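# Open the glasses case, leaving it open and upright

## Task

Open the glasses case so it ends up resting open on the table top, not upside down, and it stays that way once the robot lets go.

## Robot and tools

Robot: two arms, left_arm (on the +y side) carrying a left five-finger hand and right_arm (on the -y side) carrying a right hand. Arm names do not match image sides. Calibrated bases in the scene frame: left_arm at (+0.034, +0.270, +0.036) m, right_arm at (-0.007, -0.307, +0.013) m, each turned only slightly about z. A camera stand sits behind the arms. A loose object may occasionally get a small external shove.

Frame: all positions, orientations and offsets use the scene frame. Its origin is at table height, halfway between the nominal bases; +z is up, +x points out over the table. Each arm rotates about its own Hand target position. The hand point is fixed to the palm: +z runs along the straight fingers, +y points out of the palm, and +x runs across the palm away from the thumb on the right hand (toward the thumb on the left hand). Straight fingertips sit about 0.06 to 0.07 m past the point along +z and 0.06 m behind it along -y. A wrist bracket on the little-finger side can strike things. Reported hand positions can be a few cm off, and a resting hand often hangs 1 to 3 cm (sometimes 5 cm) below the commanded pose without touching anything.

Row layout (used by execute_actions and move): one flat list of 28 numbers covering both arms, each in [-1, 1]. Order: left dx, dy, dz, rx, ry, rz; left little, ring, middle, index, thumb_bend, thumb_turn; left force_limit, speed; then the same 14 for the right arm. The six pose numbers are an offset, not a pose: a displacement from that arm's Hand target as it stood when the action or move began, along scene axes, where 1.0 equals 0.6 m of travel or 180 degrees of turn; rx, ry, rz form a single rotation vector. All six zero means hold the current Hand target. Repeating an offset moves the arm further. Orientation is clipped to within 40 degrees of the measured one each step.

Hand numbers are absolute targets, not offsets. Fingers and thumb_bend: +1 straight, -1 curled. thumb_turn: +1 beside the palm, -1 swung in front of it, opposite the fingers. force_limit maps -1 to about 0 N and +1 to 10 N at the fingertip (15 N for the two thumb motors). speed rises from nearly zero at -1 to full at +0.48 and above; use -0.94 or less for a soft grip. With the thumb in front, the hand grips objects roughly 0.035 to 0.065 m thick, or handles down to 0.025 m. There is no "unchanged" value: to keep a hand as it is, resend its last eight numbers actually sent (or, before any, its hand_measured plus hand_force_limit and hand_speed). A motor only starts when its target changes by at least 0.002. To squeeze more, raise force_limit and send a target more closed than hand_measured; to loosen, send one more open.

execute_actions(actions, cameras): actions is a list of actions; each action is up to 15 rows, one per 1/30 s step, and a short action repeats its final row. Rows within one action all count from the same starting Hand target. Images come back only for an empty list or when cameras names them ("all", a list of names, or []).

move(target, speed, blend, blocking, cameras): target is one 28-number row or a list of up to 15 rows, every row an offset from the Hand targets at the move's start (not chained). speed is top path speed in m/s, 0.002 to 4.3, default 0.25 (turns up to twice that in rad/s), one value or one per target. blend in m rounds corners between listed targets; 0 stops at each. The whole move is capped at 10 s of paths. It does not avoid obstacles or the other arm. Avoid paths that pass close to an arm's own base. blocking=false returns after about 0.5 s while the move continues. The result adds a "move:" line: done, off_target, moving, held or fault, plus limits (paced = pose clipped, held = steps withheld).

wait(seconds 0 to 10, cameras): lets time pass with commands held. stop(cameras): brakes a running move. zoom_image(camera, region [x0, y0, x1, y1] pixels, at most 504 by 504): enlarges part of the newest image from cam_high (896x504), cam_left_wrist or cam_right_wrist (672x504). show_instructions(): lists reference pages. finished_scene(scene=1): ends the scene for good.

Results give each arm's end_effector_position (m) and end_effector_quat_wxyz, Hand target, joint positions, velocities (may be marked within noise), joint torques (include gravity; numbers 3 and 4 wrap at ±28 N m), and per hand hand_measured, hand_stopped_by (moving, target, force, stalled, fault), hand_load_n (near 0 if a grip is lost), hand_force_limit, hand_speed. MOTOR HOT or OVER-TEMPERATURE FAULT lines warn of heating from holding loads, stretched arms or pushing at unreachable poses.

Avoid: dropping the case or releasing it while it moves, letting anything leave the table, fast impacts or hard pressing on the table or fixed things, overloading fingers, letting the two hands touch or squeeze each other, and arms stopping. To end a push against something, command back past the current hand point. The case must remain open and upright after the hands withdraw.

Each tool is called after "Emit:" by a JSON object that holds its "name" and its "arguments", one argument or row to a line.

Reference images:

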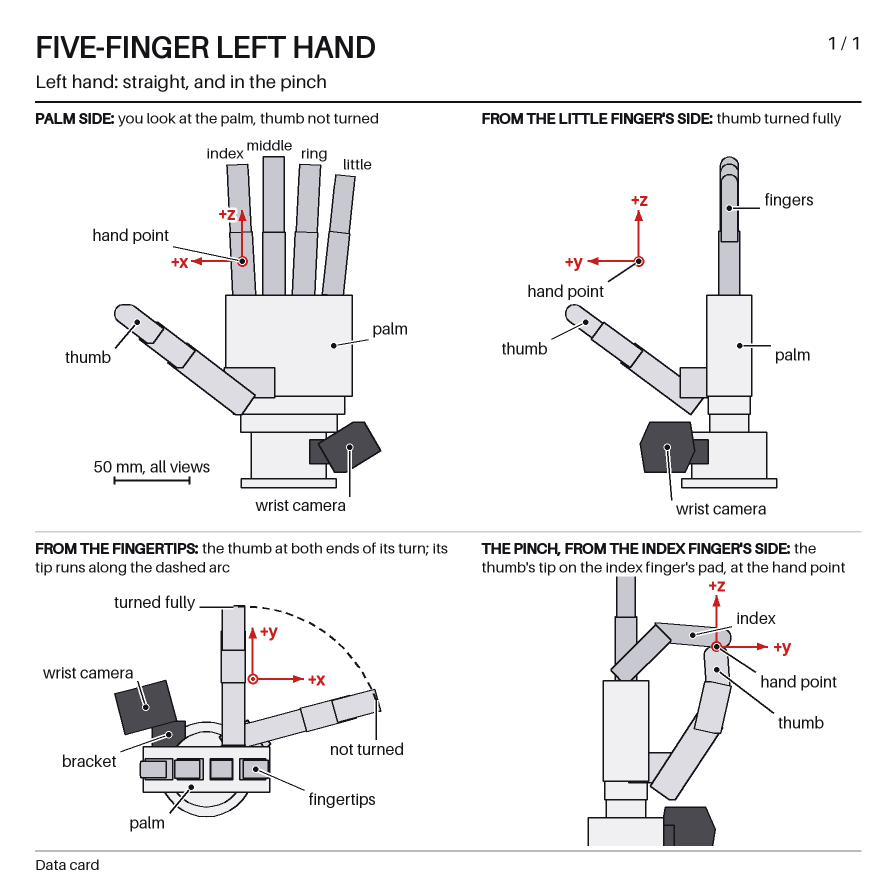

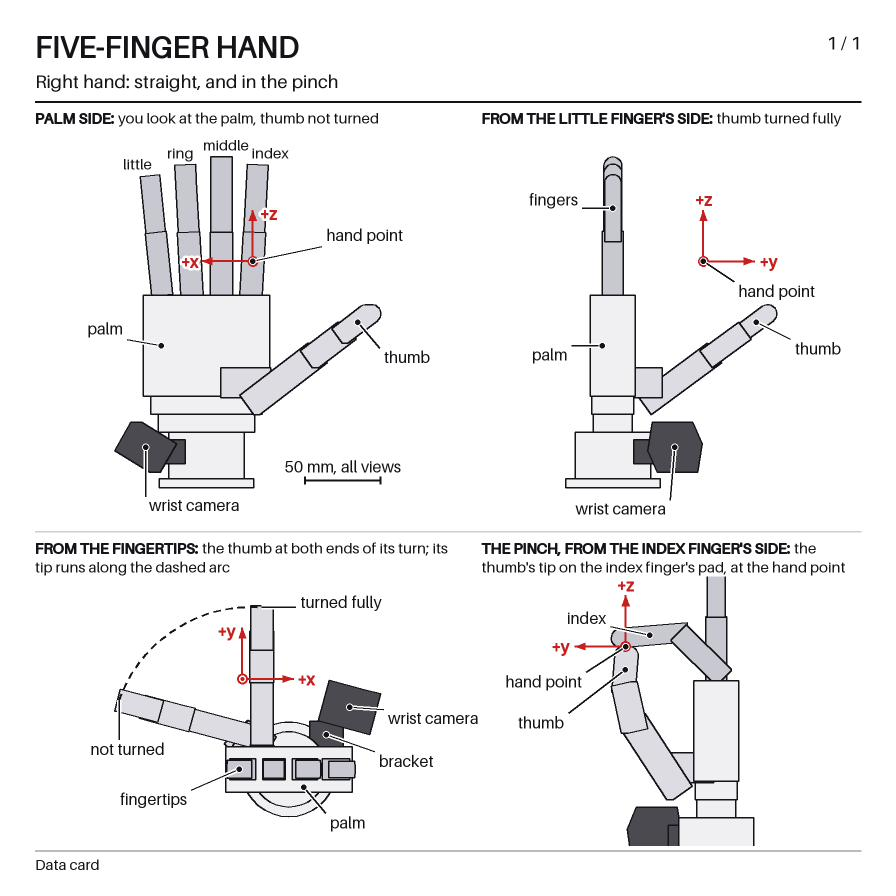

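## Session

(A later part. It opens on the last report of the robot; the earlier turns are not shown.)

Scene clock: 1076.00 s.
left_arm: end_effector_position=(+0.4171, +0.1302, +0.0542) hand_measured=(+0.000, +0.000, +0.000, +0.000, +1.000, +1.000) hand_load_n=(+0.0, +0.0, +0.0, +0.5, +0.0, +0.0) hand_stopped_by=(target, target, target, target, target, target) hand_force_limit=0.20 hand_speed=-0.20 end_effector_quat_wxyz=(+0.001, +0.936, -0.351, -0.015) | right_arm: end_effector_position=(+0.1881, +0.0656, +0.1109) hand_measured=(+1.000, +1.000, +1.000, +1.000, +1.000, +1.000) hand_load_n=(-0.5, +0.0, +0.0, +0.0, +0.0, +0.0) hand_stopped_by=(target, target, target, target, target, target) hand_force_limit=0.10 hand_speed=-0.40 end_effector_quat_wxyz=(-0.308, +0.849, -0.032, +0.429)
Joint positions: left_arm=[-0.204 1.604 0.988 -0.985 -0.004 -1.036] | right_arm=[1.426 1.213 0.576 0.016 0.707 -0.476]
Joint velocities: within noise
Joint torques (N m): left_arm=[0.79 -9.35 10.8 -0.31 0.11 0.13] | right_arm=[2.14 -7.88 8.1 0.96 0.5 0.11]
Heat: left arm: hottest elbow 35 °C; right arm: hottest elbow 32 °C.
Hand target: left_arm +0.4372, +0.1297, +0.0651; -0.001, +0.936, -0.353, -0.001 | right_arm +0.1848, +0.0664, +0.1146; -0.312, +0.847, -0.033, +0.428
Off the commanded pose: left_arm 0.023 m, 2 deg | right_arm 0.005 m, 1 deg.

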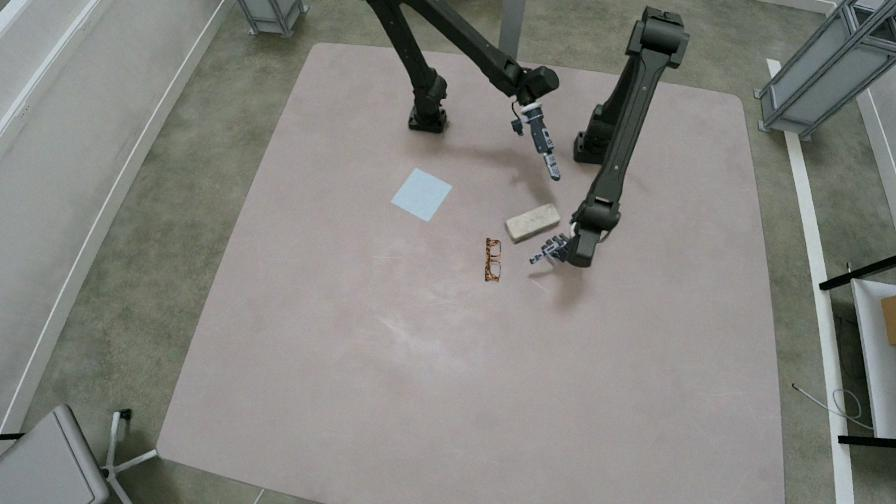

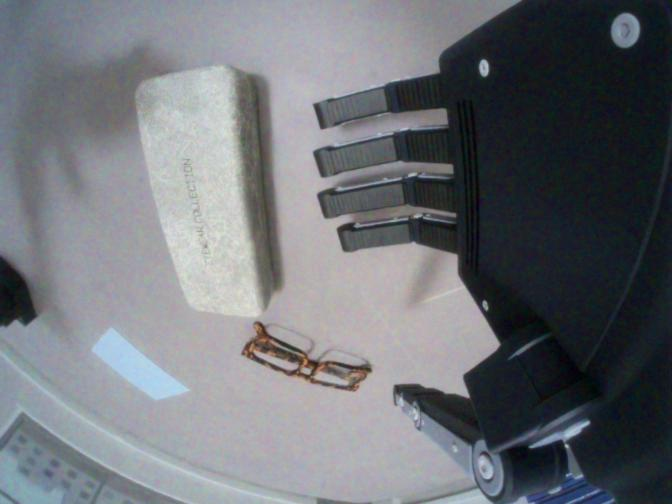

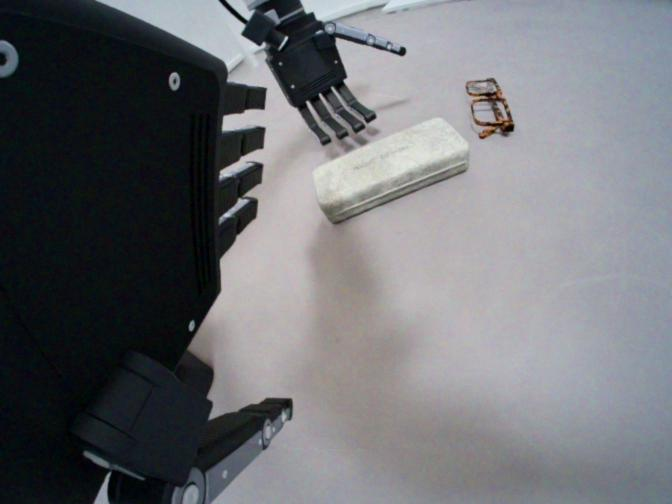

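Emit:
{"name": "move", "arguments": {
  "target": [
    [0.05,0.05,0.15,0,0,0, 0,0,0,0,1,1,0.2,-0.2, 0.08,-0.15,0.0,0,0,0, 1,1,1,1,1,-1,0.1,0.2],
    [0.083,0.067,0.2,0,0,0, 0,0,0,0,1,1,0.2,-0.2, 0.167,-0.244,-0.06,0,0,0, 1,1,1,1,1,-1,0.1,0.2]
  ],
  "blend": 0.03,
  "speed": 0.2,
  "cameras": ["all"]
}}

Scene clock: 1140.00 s.
left_arm: end_effector_position=(+0.4690, +0.1674, +0.1695) hand_measured=(+0.000, +0.000, +0.000, +0.000, +1.000, +1.000) hand_load_n=(-0.5, +0.0, +0.0, +0.0, +0.0, +0.0) hand_stopped_by=(target, target, target, target, target, target) hand_force_limit=0.20 hand_speed=-0.20 end_effector_quat_wxyz=(+0.003, +0.936, -0.352, -0.018) | right_arm: end_effector_position=(+0.2811, -0.0795, +0.0783) hand_measured=(+1.000, +1.000, +1.000, +1.000, +1.000, -1.000) hand_load_n=(+0.0, +0.0, +0.0, +0.0, +0.0, +0.0) hand_stopped_by=(target, target, target, target, target, target) hand_force_limit=0.10 hand_speed=0.20 end_effector_quat_wxyz=(-0.312, +0.850, -0.033, +0.424)
Joint positions: left_arm=[-0.102 1.587 1.303 -1.323 -0.004 -0.933] | right_arm=[0.872 0.969 0.289 0.205 0.219 -0.786]
Joint torques (N m): left_arm=[0.91 -10.34 12.45 -0.34 0.1 0.13] | right_arm=[1.08 -1.96 7.99 1.96 -0.07 -0.05]
Heat: left arm: hottest elbow 36 °C; right arm: hottest elbow 32 °C.
Hand target: left_arm +0.4869, +0.1699, +0.1852; -0.001, +0.936, -0.353, -0.001 | right_arm +0.2850, -0.0799, +0.0787; -0.312, +0.848, -0.032, +0.428
Off the commanded pose: left_arm 0.024 m, 2 deg | right_arm 0.004 m, 1 deg.
move: off_target (left_arm)

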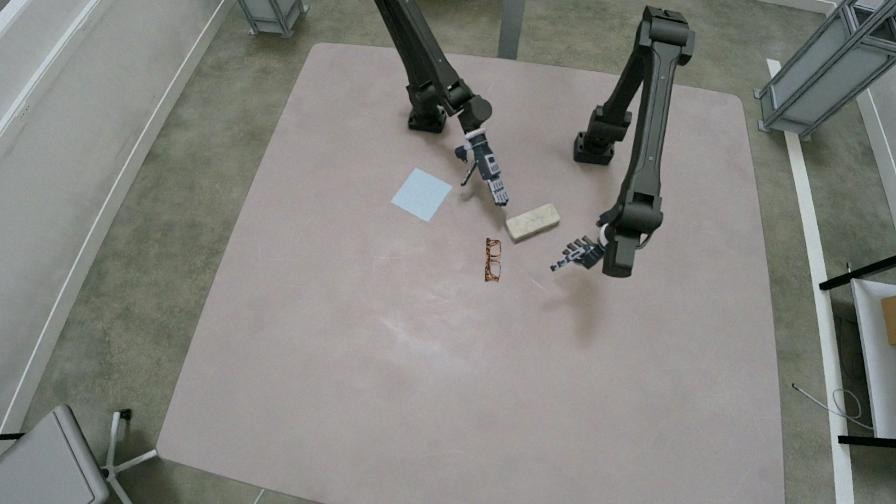

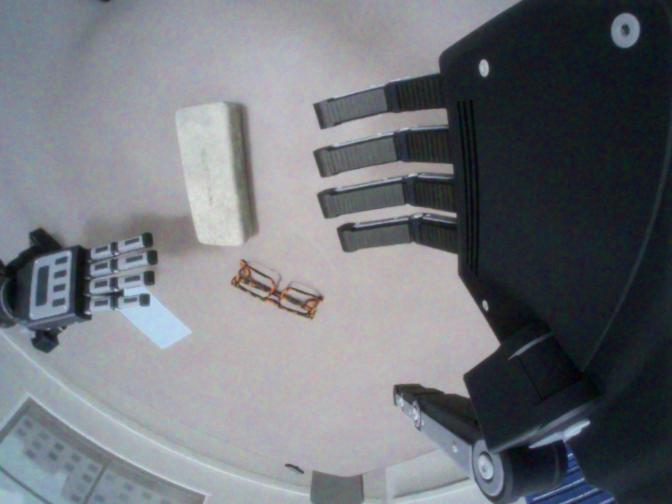

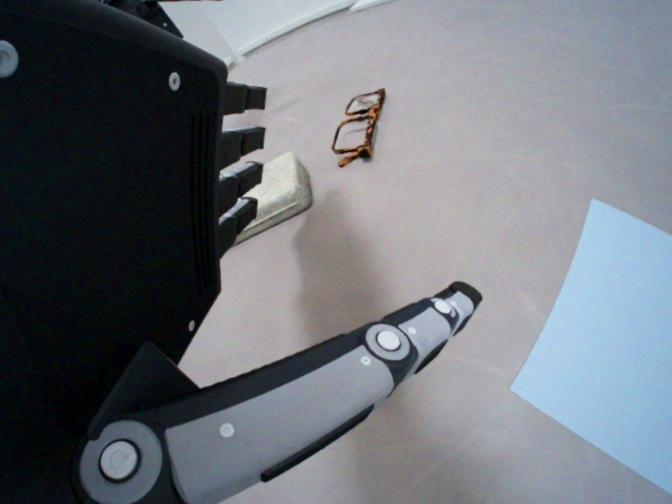

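Emit:
{"name": "move", "arguments": {
  "target": [
    [0,0,0,0,0,0, 0,0,0,0,1,1,0.2,-0.2, 0.008,0.017,-0.081,0,0,0, 1,1,1,1,1,-1,0.1,0.2],
    [0,0,0,0,0,0, 0,0,0,0,1,1,0.2,-0.2, 0.033,0.045,-0.085,0,0,0, 1,1,1,1,1,-1,0.1,0.2],
    [0,0,0,0,0,0, 0,0,0,0,1,1,0.2,-0.2, 0.072,0.087,-0.085,0,0,0, 1,1,1,1,1,-1,0.1,0.2]
  ],
  "blend": 0.005,
  "speed": 0.12,
  "cameras": ["cam_high","cam_left_wrist","cam_right_wrist"]
}}

Scene clock: 1151.33 s.
left_arm: end_effector_position=(+0.4690, +0.1674, +0.1695) hand_measured=(+0.000, +0.000, +0.000, +0.000, +1.000, +1.000) hand_load_n=(+0.5, +0.0, +0.0, +0.0, +0.0, +0.0) hand_stopped_by=(target, target, target, target, target, target) hand_force_limit=0.20 hand_speed=-0.20 end_effector_quat_wxyz=(+0.003, +0.936, -0.352, -0.018) | right_arm: end_effector_position=(+0.3172, -0.0412, +0.0192) hand_measured=(+1.000, +1.000, +1.000, +1.000, +1.000, -1.000) hand_load_n=(+0.0, -0.5, -0.5, +0.0, +0.0, +0.0) hand_stopped_by=(target, target, target, target, target, target) hand_force_limit=0.10 hand_speed=0.20 end_effector_quat_wxyz=(-0.302, +0.855, -0.034, +0.420)
Joint positions: left_arm=[-0.102 1.587 1.303 -1.323 -0.004 -0.933] | right_arm=[0.872 1.398 0.359 0.542 0.227 -0.786]
Joint torques (N m): left_arm=[0.85 -10.34 12.45 -0.34 0.1 0.13] | right_arm=[1.61 -5.66 8.42 1.99 0.07 -0.01]
Heat: left arm: hottest elbow 37 °C; right arm: hottest elbow 32 °C.
Hand target: left_arm +0.4869, +0.1699, +0.1852; -0.001, +0.936, -0.353, -0.001 | right_arm +0.3282, -0.0277, +0.0276; -0.312, +0.848, -0.032, +0.428
Off the commanded pose: left_arm 0.024 m, 2 deg | right_arm 0.019 m, 2 deg.
move: off_target (left_arm, right_arm)

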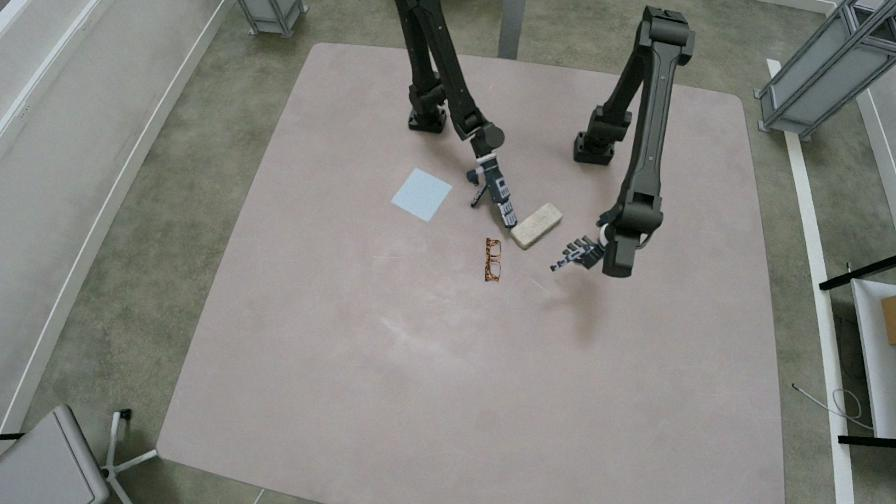

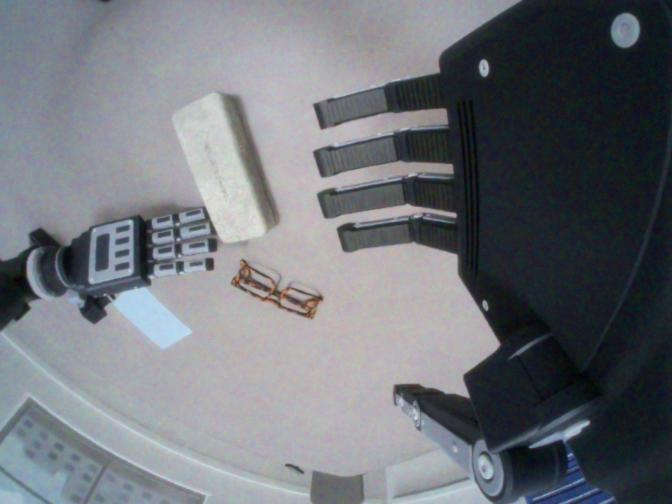

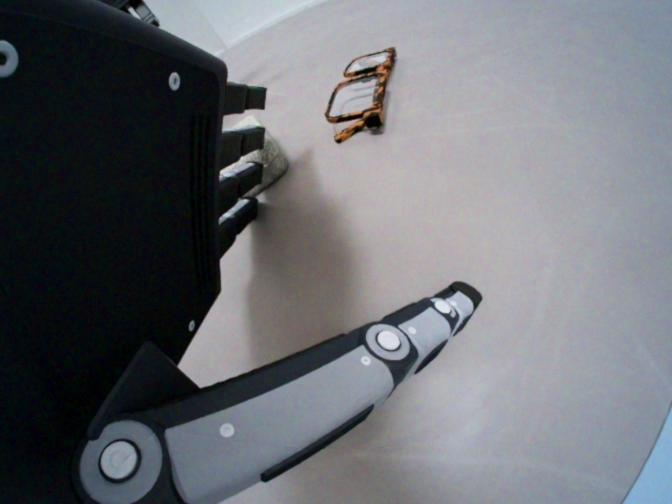

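Emit:
{"name": "move", "arguments": {
  "target": [0,0,0,0,0,0, 0,0,0,0,1,1,0.2,-0.2, 0.04,0.045,0.008,0,0,0, 1,1,1,1,1,-1,0.1,0.2],
  "speed": 0.1,
  "cameras": ["cam_left_wrist"]
}}

Emit:
{"name": "zoom_image", "arguments": {
  "camera": "cam_left_wrist",
  "region": [100, 60, 400, 340]
}}

Scene clock: 1157.93 s.
left_arm: end_effector_position=(+0.4690, +0.1674, +0.1695) hand_measured=(+0.000, +0.000, +0.000, +0.000, +1.000, +1.000) hand_load_n=(+0.0, +0.0, +0.0, +0.0, +0.0, +0.0) hand_stopped_by=(target, target, target, target, target, target) hand_force_limit=0.20 hand_speed=-0.20 end_effector_quat_wxyz=(+0.003, +0.936, -0.352, -0.018) | right_arm: end_effector_position=(+0.3428, -0.0126, +0.0259) hand_measured=(+1.000, +1.000, +1.000, +1.000, +1.000, -1.000) hand_load_n=(+0.0, +0.0, +0.0, +0.0, +0.0, +0.0) hand_stopped_by=(target, target, target, target, target, target) hand_force_limit=0.10 hand_speed=0.20 end_effector_quat_wxyz=(-0.308, +0.851, -0.035, +0.424)
Joint positions: left_arm=[-0.102 1.587 1.303 -1.323 -0.004 -0.933] | right_arm=[0.872 1.471 0.455 0.535 0.227 -0.786]
Joint torques (N m): left_arm=[0.85 -10.34 12.45 -0.34 0.1 0.13] | right_arm=[1.61 -6.48 8.95 1.09 0.05 -0.01]
Heat: left arm: hottest elbow 38 °C; right arm: hottest elbow 32 °C.
Hand target: left_arm +0.4869, +0.1699, +0.1852; -0.001, +0.936, -0.353, -0.001 | right_arm +0.3522, -0.0007, +0.0325; -0.312, +0.847, -0.032, +0.428
Off the commanded pose: left_arm 0.024 m, 2 deg | right_arm 0.016 m, 1 deg.
move: off_target (left_arm, right_arm)
Images, in order (width x height): cam_left_wrist 672x504.

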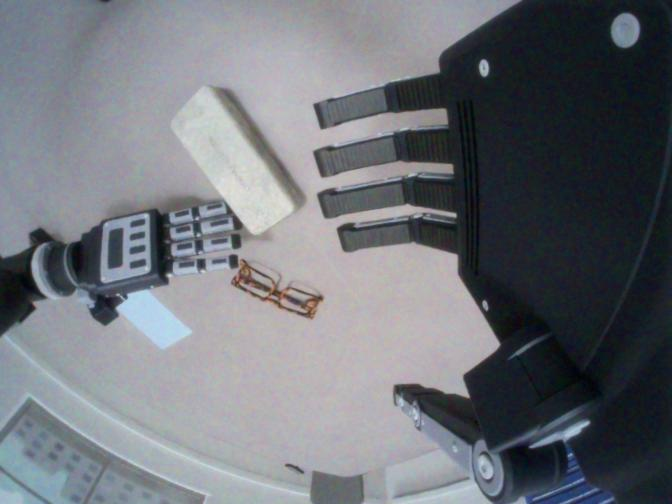

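Scaled by 1.680 from the camera's 672x504 image, which has a finer 960x720 frame.

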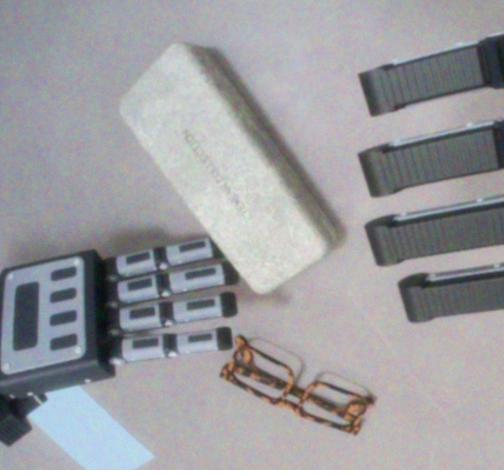

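Emit:
{"name": "move", "arguments": {
  "target": [
    [0,0,0,0,0,0, 0,0,0,0,1,1,0.2,-0.2, -0.054,-0.049,0.13,0,0,0, 1,1,1,1,1,-1,0.1,0.2],
    [-0.178,0.125,-0.06,0,0,0.226, 0,0,0,0,1,1,0.2,-0.2, -0.254,-0.132,0.1625,0,0,0.156, 1,1,1,1,1,-1,0.1,0.2]
  ],
  "blend": 0.03,
  "speed": 0.25,
  "cameras": ["all"]
}}

Scene clock: 1223.73 s.
left_arm: end_effector_position=(+0.3774, +0.2418, +0.1463) hand_measured=(+0.000, +0.000, +0.000, +0.000, +1.000, +1.000) hand_load_n=(+0.0, +0.0, +0.5, +0.0, +0.0, +0.0) hand_stopped_by=(target, target, target, target, target, target) hand_force_limit=0.20 hand_speed=-0.20 end_effector_quat_wxyz=(+0.001, +1.000, -0.016, -0.012) | right_arm: end_effector_position=(+0.1981, -0.0779, +0.1272) hand_measured=(+1.000, +1.000, +1.000, +1.000, +1.000, -1.000) hand_load_n=(+0.0, +0.0, -0.5, +0.0, +0.0, +0.0) hand_stopped_by=(target, target, target, target, target, target) hand_force_limit=0.10 hand_speed=0.20 end_effector_quat_wxyz=(-0.408, +0.831, +0.173, +0.336)
Joint positions: left_arm=[0.086 1.243 0.89 -1.241 -0.001 -1.432] | right_arm=[0.817 0.486 0.28 -0.27 -0.27 -1.031]
Joint torques (N m): left_arm=[0.73 -7.41 7.53 0.61 0.04 -0.08] | right_arm=[1.03 0.15 10.18 1.09 -0.28 -0.01]
Heat: left arm: hottest elbow 40 °C; right arm: hottest elbow 33 °C.
Hand target: left_arm +0.3802, +0.2450, +0.1493; -0.001, +1.000, -0.006, -0.001 | right_arm +0.1998, -0.0799, +0.1300; -0.407, +0.830, +0.174, +0.340
Off the commanded pose: left_arm 0.005 m, 2 deg | right_arm 0.004 m, 1 deg.
move: done

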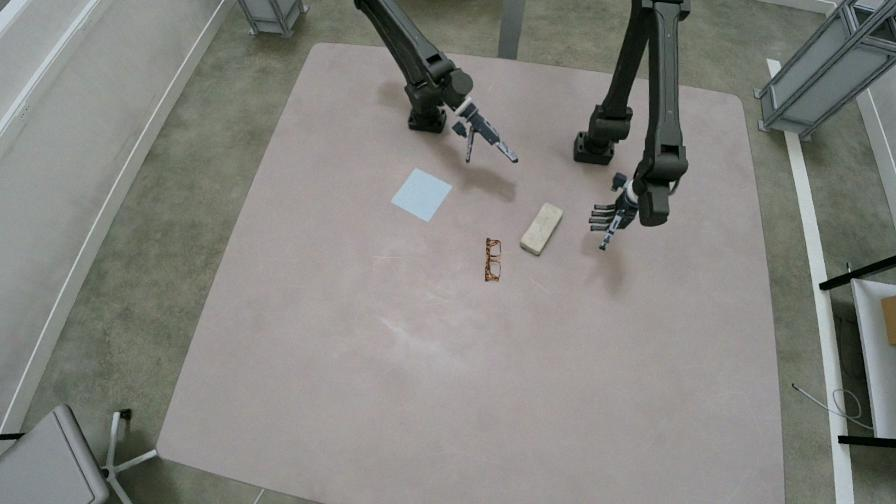

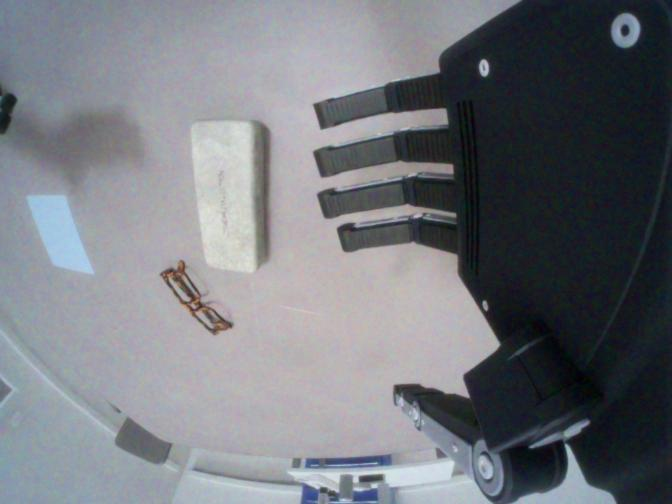

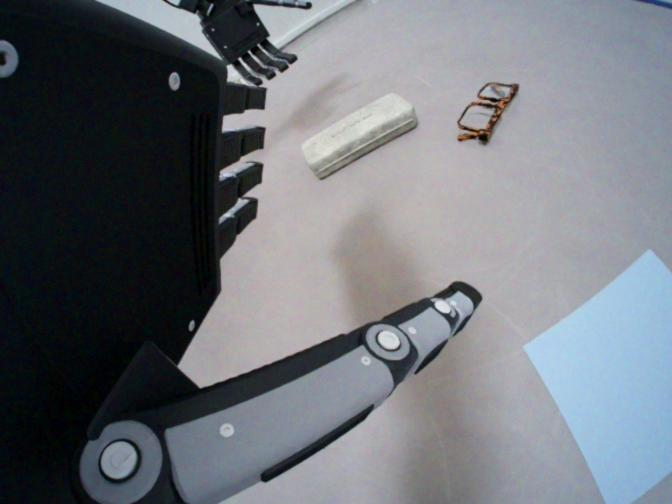

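Emit:
{"name": "move", "arguments": {
  "target": [
    [-0.012,-0.01,-0.162,0,0,0.0, 0,0,0,0,1,1,0.2,-0.2, 0,0,0,0,0,0, 1,1,1,1,1,-1,0.1,0.2],
    [-0.012,-0.16,-0.16,0,0,0, 0,0,0,0,1,1,0.2,-0.2, 0,0,0,0,0,0, 1,1,1,1,1,-1,0.1,0.2]
  ],
  "blend": 0.005,
  "speed": 0.12,
  "cameras": ["all"]
}}

Scene clock: 1239.73 s.
left_arm: end_effector_position=(+0.3642, +0.1532, +0.0512) hand_measured=(+0.000, +0.000, +0.000, +0.000, +1.000, +1.000) hand_load_n=(+0.0, +0.0, +0.0, +0.0, +0.0, +0.0) hand_stopped_by=(target, target, target, target, target, target) hand_force_limit=0.20 hand_speed=-0.20 end_effector_quat_wxyz=(-0.001, +1.000, -0.007, -0.010) | right_arm: end_effector_position=(+0.1981, -0.0779, +0.1272) hand_measured=(+1.000, +1.000, +1.000, +1.000, +1.000, -1.000) hand_load_n=(+0.0, +0.0, +0.0, +0.0, +0.0, +0.0) hand_stopped_by=(target, target, target, target, target, target) hand_force_limit=0.10 hand_speed=0.20 end_effector_quat_wxyz=(-0.408, +0.831, +0.173, +0.336)
Joint positions: left_arm=[-0.202 1.353 0.704 -0.941 0.001 -1.737] | right_arm=[0.817 0.486 0.28 -0.27 -0.27 -1.031]
Joint torques (N m): left_arm=[-0.56 -6.07 7.84 0.66 0 -0.12] | right_arm=[0.85 -0.26 10.09 1.02 -0.3 -0.07]
Heat: left arm: hottest elbow 39 °C; right arm: hottest elbow 34 °C.
Hand target: left_arm +0.3731, +0.1490, +0.0532; -0.001, +1.000, -0.006, -0.001 | right_arm +0.1998, -0.0799, +0.1300; -0.407, +0.830, +0.174, +0.340
Off the commanded pose: left_arm 0.010 m, 1 deg | right_arm 0.004 m, 0 deg.
move: done

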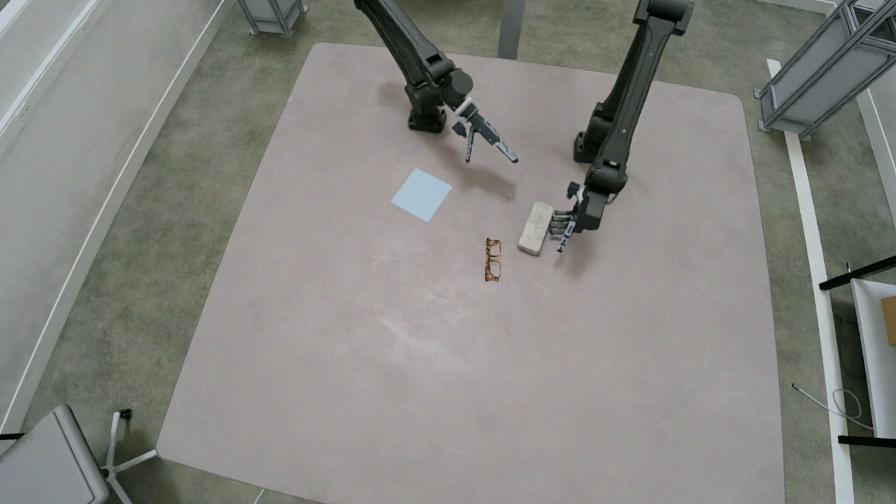

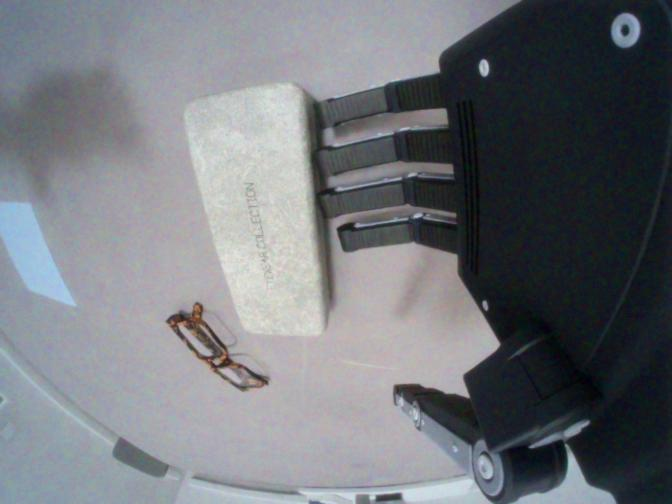

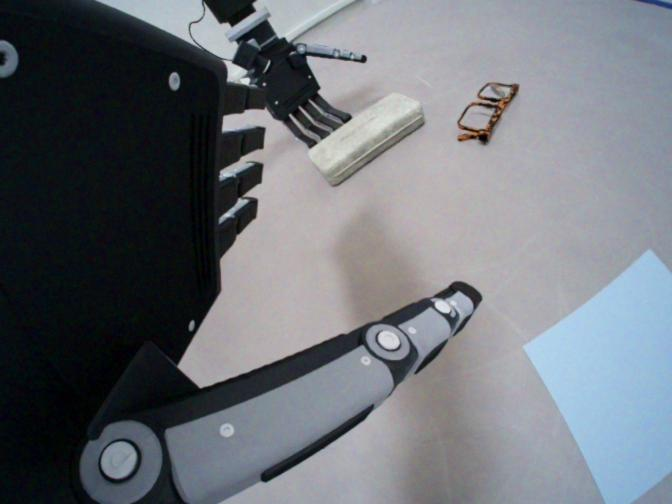

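Emit:
{"name": "move", "arguments": {
  "target": [0.0,-0.12,0.004,0,0,0.0, 0,0,0,0,1,1,0.2,-0.2, 0,0,0,0,0,0, 1,1,1,1,1,-1,0.1,0.2],
  "speed": 0.12,
  "cameras": ["cam_left_wrist","cam_right_wrist"]
}}

Scene clock: 1244.43 s.
left_arm: end_effector_position=(+0.3513, +0.0886, +0.0431) hand_measured=(+0.000, +0.000, +0.000, +0.000, +1.000, +1.000) hand_load_n=(+0.0, +0.0, +0.0, +0.0, +0.0, +0.0) hand_stopped_by=(target, target, target, target, target, target) hand_force_limit=0.20 hand_speed=-0.20 end_effector_quat_wxyz=(-0.007, +1.000, -0.008, -0.020) | right_arm: end_effector_position=(+0.1981, -0.0779, +0.1272) hand_measured=(+1.000, +1.000, +1.000, +1.000, +1.000, -1.000) hand_load_n=(+0.0, +0.0, +0.0, +0.0, +0.0, +0.0) hand_stopped_by=(target, target, target, target, target, target) hand_force_limit=0.10 hand_speed=0.20 end_effector_quat_wxyz=(-0.408, +0.831, +0.173, +0.336)
Joint positions: left_arm=[-0.414 1.401 0.727 -0.941 0.002 -1.949] | right_arm=[0.817 0.486 0.28 -0.27 -0.27 -1.031]
Joint torques (N m): left_arm=[-0.56 -6.48 10.43 0.24 -0.01 -0.08] | right_arm=[0.97 -0.21 10.09 1.03 -0.28 -0.06]
Heat: left arm: hottest elbow 38 °C; right arm: hottest elbow 34 °C.
Hand target: left_arm +0.3730, +0.0769, +0.0556; -0.001, +1.000, -0.006, -0.001 | right_arm +0.1998, -0.0799, +0.1300; -0.407, +0.830, +0.174, +0.340
Off the commanded pose: left_arm 0.028 m, 2 deg | right_arm 0.004 m, 0 deg.
move: off_target (left_arm)
Images, in order (width x height): cam_left_wrist 672x504, cam_right_wrist 672x504.

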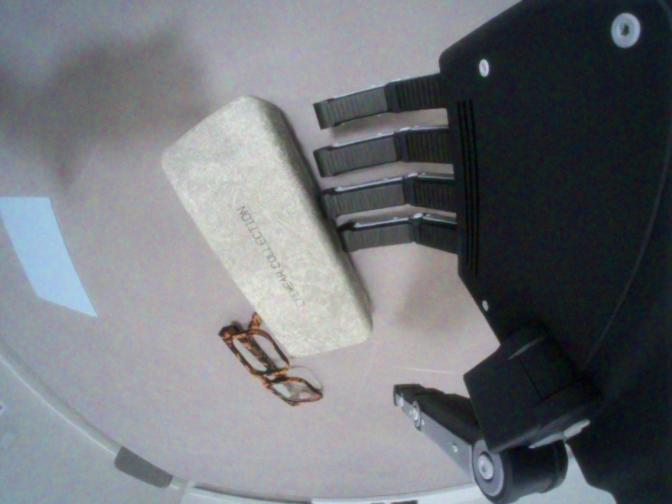

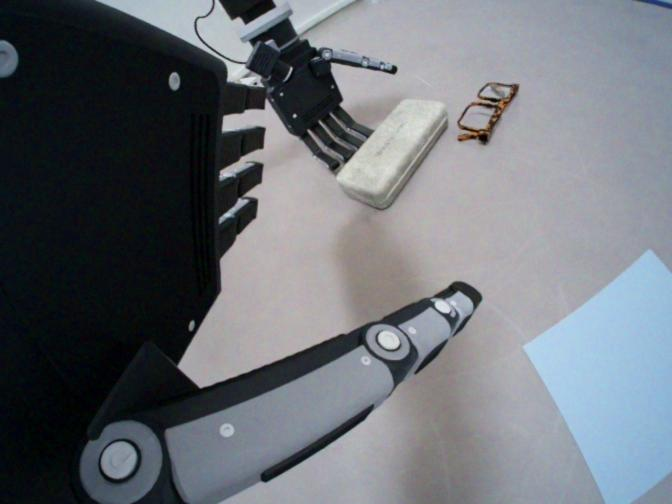

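Emit:
{"name": "move", "arguments": {
  "target": [
    [0.05,0.035,0.004,0,0,0.0, 0,0,0,0,1,1,0.2,-0.2, 0,0,0,0,0,0, 1,1,1,1,1,-1,0.1,0.2],
    [0.06,-0.025,0.004,0,0,0.0, 0,0,0,0,1,1,0.2,-0.2, 0,0,0,0,0,0, 1,1,1,1,1,-1,0.1,0.2]
  ],
  "speed": 0.12,
  "blend": 0.005,
  "cameras": ["cam_left_wrist","cam_right_wrist"]
}}

Scene clock: 1261.43 s.
left_arm: end_effector_position=(+0.3908, +0.0723, +0.0458) hand_measured=(+0.000, +0.000, +0.000, +0.000, +1.000, +1.000) hand_load_n=(+0.0, +0.0, +0.0, +0.0, +0.0, +0.0) hand_stopped_by=(target, target, target, target, target, target) hand_force_limit=0.20 hand_speed=-0.20 end_effector_quat_wxyz=(-0.006, +1.000, -0.009, -0.014) | right_arm: end_effector_position=(+0.1981, -0.0779, +0.1272) hand_measured=(+1.000, +1.000, +1.000, +1.000, +1.000, -1.000) hand_load_n=(+0.0, +0.0, +0.0, +0.0, +0.0, +0.0) hand_stopped_by=(target, target, target, target, target, target) hand_force_limit=0.10 hand_speed=0.20 end_effector_quat_wxyz=(-0.408, +0.831, +0.173, +0.336)
Joint positions: left_arm=[-0.415 1.494 0.834 -0.941 0 -1.948] | right_arm=[0.817 0.486 0.28 -0.27 -0.27 -1.031]
Joint torques (N m): left_arm=[-0.38 -7.77 10.56 -0.27 0.07 -0.11] | right_arm=[0.85 -0.21 10.22 1.13 -0.26 -0.06]
Heat: left arm: hottest elbow 39 °C; right arm: hottest elbow 34 °C.
Hand target: left_arm +0.4089, +0.0620, +0.0580; -0.001, +1.000, -0.006, -0.001 | right_arm +0.1998, -0.0799, +0.1300; -0.407, +0.830, +0.174, +0.340
Off the commanded pose: left_arm 0.024 m, 2 deg | right_arm 0.004 m, 0 deg.
move: off_target (left_arm)
Images, in order (width x height): cam_left_wrist 672x504, cam_right_wrist 672x504.

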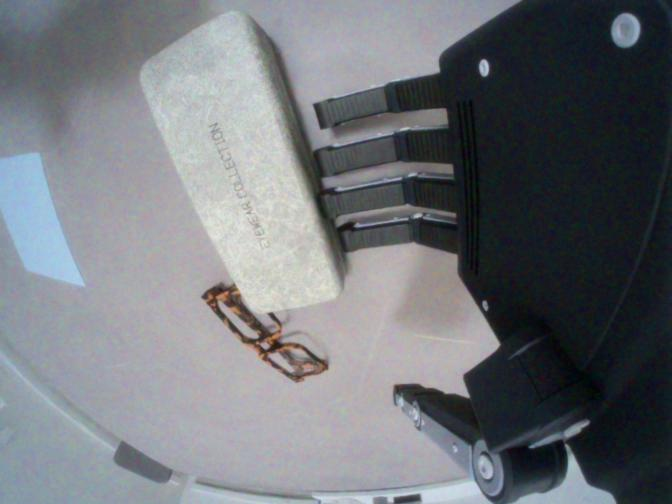

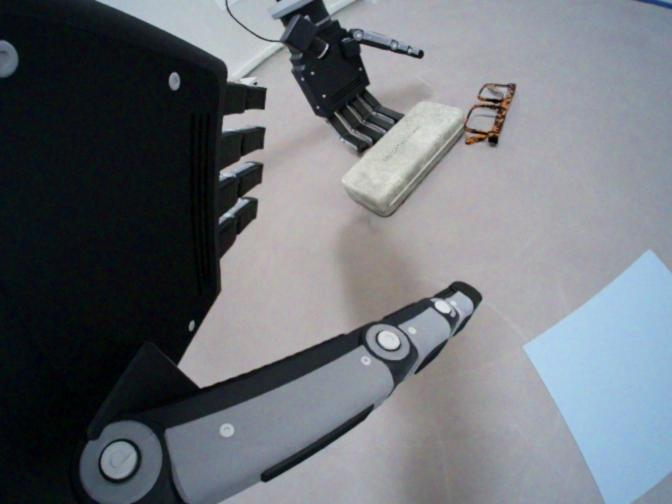

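Emit:
{"name": "move", "arguments": {
  "target": [
    [0,0.05,0.06,0,0,0, 0,0,0,0,1,1,0.2,-0.2, 0,0,0,0,0,0, 1,1,1,1,1,-1,0.1,0.2],
    [-0.03,0.17,0.23,0,0,-0.5, 1,1,1,1,1,-1,0.2,0.2, 0.037,0.165,-0.07,0,0,0.019, 1,1,1,1,1,-1,0.1,0.2],
    [-0.069,0.05,0.18,0.03,-0.428,-0.882, 1,1,1,1,1,-1,0.2,0.2, 0.037,0.165,-0.093,0,0,0.019, 1,1,1,1,1,-1,0.1,0.2]
  ],
  "blend": [0.02,0.02,0],
  "speed": [0.15,0.3,0.3],
  "cameras": ["all"]
}}

Scene clock: 1304.73 s.
left_arm: end_effector_position=(+0.3663, +0.0885, +0.1687) hand_measured=(+1.000, +1.000, +1.000, +1.000, +1.000, -1.000) hand_load_n=(+0.0, +0.0, +0.0, +0.0, +0.0, +0.0) hand_stopped_by=(target, target, target, target, target, target) hand_force_limit=0.20 hand_speed=0.20 end_effector_quat_wxyz=(+0.036, -0.024, +0.898, -0.437) | right_arm: end_effector_position=(+0.2167, +0.0057, +0.0626) hand_measured=(+1.000, +1.000, +1.000, +1.000, +1.000, -1.000) hand_load_n=(+0.0, +0.0, +0.0, +0.0, +0.0, +0.0) hand_stopped_by=(target, target, target, target, target, target) hand_force_limit=0.10 hand_speed=0.20 end_effector_quat_wxyz=(-0.405, +0.833, +0.200, +0.319)
Joint positions: left_arm=[-0.2 1.265 0.885 -0.84 0.857 1.177] | right_arm=[0.986 1.067 0.3 0.274 -0.163 -0.989]
Joint torques (N m): left_arm=[0.91 -6.59 8.4 0.47 0.62 0.14] | right_arm=[2.61 -2.78 9.77 2.1 0.04 0.13]
Heat: left arm: hottest elbow 38 °C; right arm: hottest elbow 34 °C.
Hand target: left_arm +0.3676, +0.0921, +0.1659; +0.034, -0.025, +0.899, -0.436 | right_arm +0.2220, +0.0190, +0.0742; -0.417, +0.825, +0.199, +0.327
Off the commanded pose: left_arm 0.005 m, 0 deg | right_arm 0.019 m, 2 deg.
move: off_target (right_arm); blend cut to 0 m at target 2; target 2's new numbers were sent with left_arm's hand 0.024 m and 2 deg from that target

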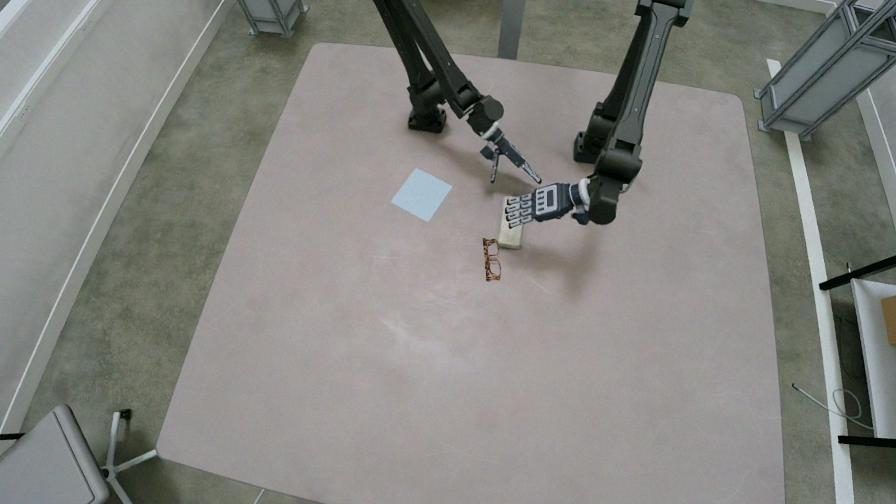

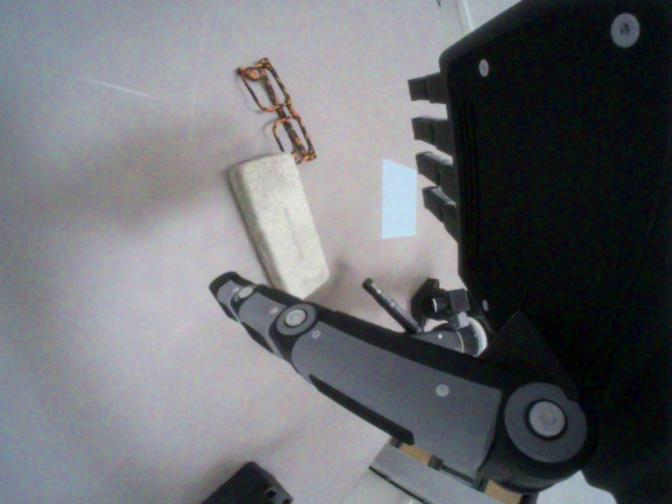

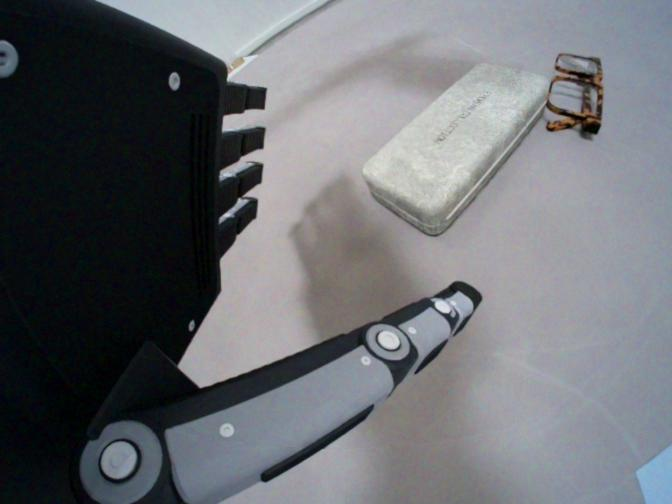

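Emit:
{"name": "zoom_image", "arguments": {
  "camera": "cam_right_wrist",
  "region": [330, 50, 570, 250]
}}

Emit:
{"name": "zoom_image", "arguments": {
  "camera": "cam_left_wrist",
  "region": [190, 120, 390, 320]
}}

Scaled by 2.100 from the camera's 672x504 image, which has a finer 960x720 frame.

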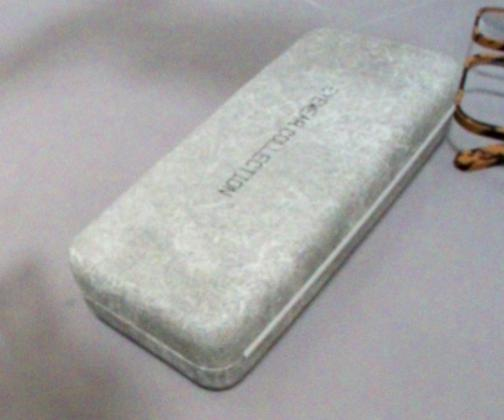

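Scaled by 2.520 from the camera's 672x504 image, which has a finer 960x720 frame.

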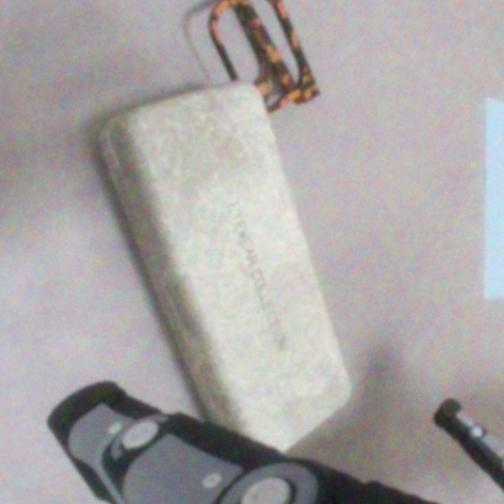

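Emit:
{"name": "move", "arguments": {
  "target": [
    [0,0,0,0,0,0, 1,1,1,1,1,-1,0.2,0.2, 0.067,0.02,-0.005,0,0,0.0, 1,1,1,0.6,1,-1,0.1,0.2]
  ],
  "speed": 0.12,
  "cameras": ["all"]
}}

Emit:
{"name": "zoom_image", "arguments": {
  "camera": "cam_right_wrist",
  "region": [330, 50, 570, 300]
}}

Scene clock: 1345.80 s.
left_arm: end_effector_position=(+0.3664, +0.0886, +0.1687) hand_measured=(+1.000, +1.000, +1.000, +1.000, +1.000, -1.000) hand_load_n=(+0.0, +0.0, +0.0, +0.0, -0.5, +0.0) hand_stopped_by=(target, target, target, target, target, target) hand_force_limit=0.20 hand_speed=0.20 end_effector_quat_wxyz=(+0.036, -0.023, +0.898, -0.437) | right_arm: end_effector_position=(+0.2452, +0.0156, +0.0532) hand_measured=(+1.000, +1.000, +1.000, +0.600, +1.000, -1.000) hand_load_n=(+0.0, +0.0, +0.0, +0.0, +0.0, +0.0) hand_stopped_by=(target, target, target, target, target, target) hand_force_limit=0.10 hand_speed=0.20 end_effector_quat_wxyz=(-0.406, +0.837, +0.197, +0.308)
Joint positions: left_arm=[-0.2 1.265 0.885 -0.84 0.857 1.178] | right_arm=[0.91 1.194 0.36 0.317 -0.239 -1.015]
Joint torques (N m): left_arm=[0.91 -6.59 8.42 0.47 0.62 0.14] | right_arm=[0.91 -4.31 10.67 2.02 -0.28 -0.07]
Heat: left arm: hottest elbow 37 °C; right arm: hottest elbow 33 °C.
Hand target: left_arm +0.3676, +0.0921, +0.1659; +0.034, -0.025, +0.899, -0.436 | right_arm +0.2622, +0.0310, +0.0711; -0.417, +0.825, +0.199, +0.327
Off the commanded pose: left_arm 0.005 m, 0 deg | right_arm 0.029 m, 3 deg.
move: off_target (right_arm)

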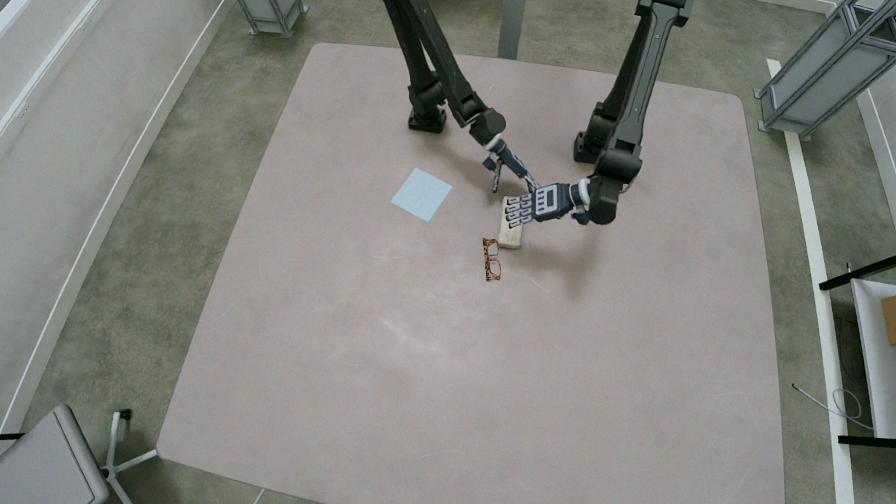

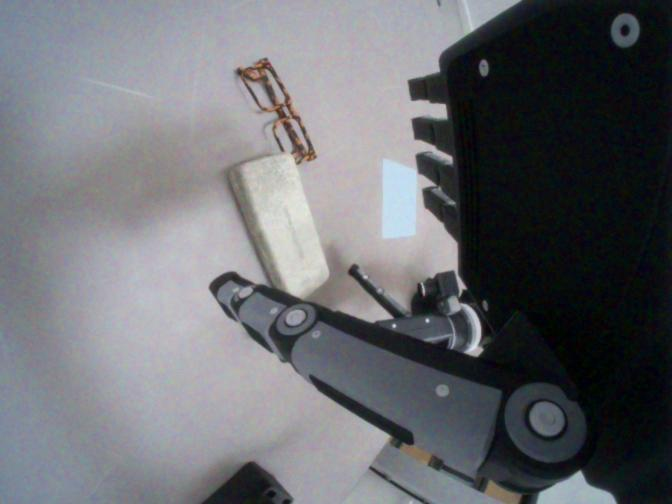

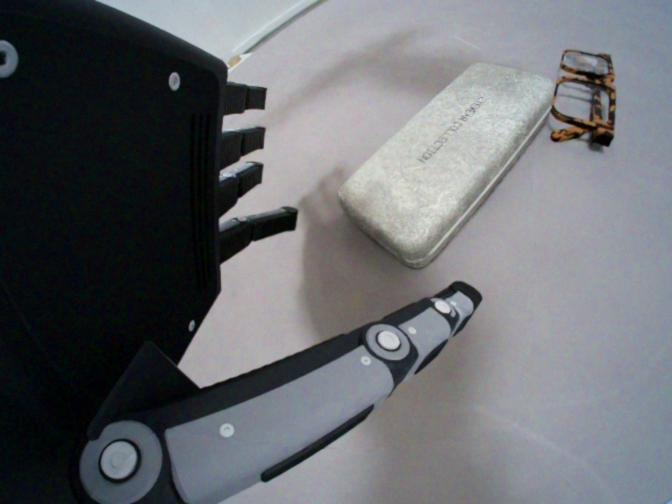

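Scaled by 2.016 from the camera's 672x504 image, which has a finer 960x720 frame.

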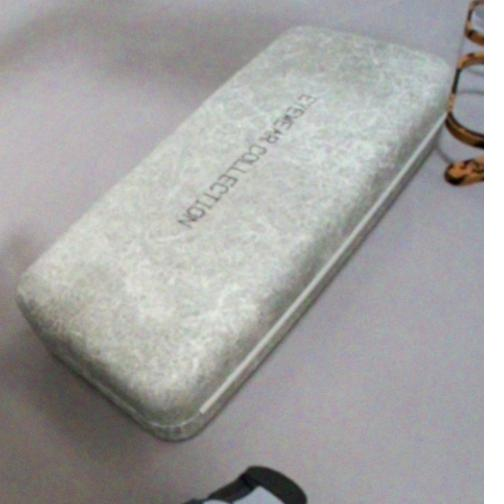

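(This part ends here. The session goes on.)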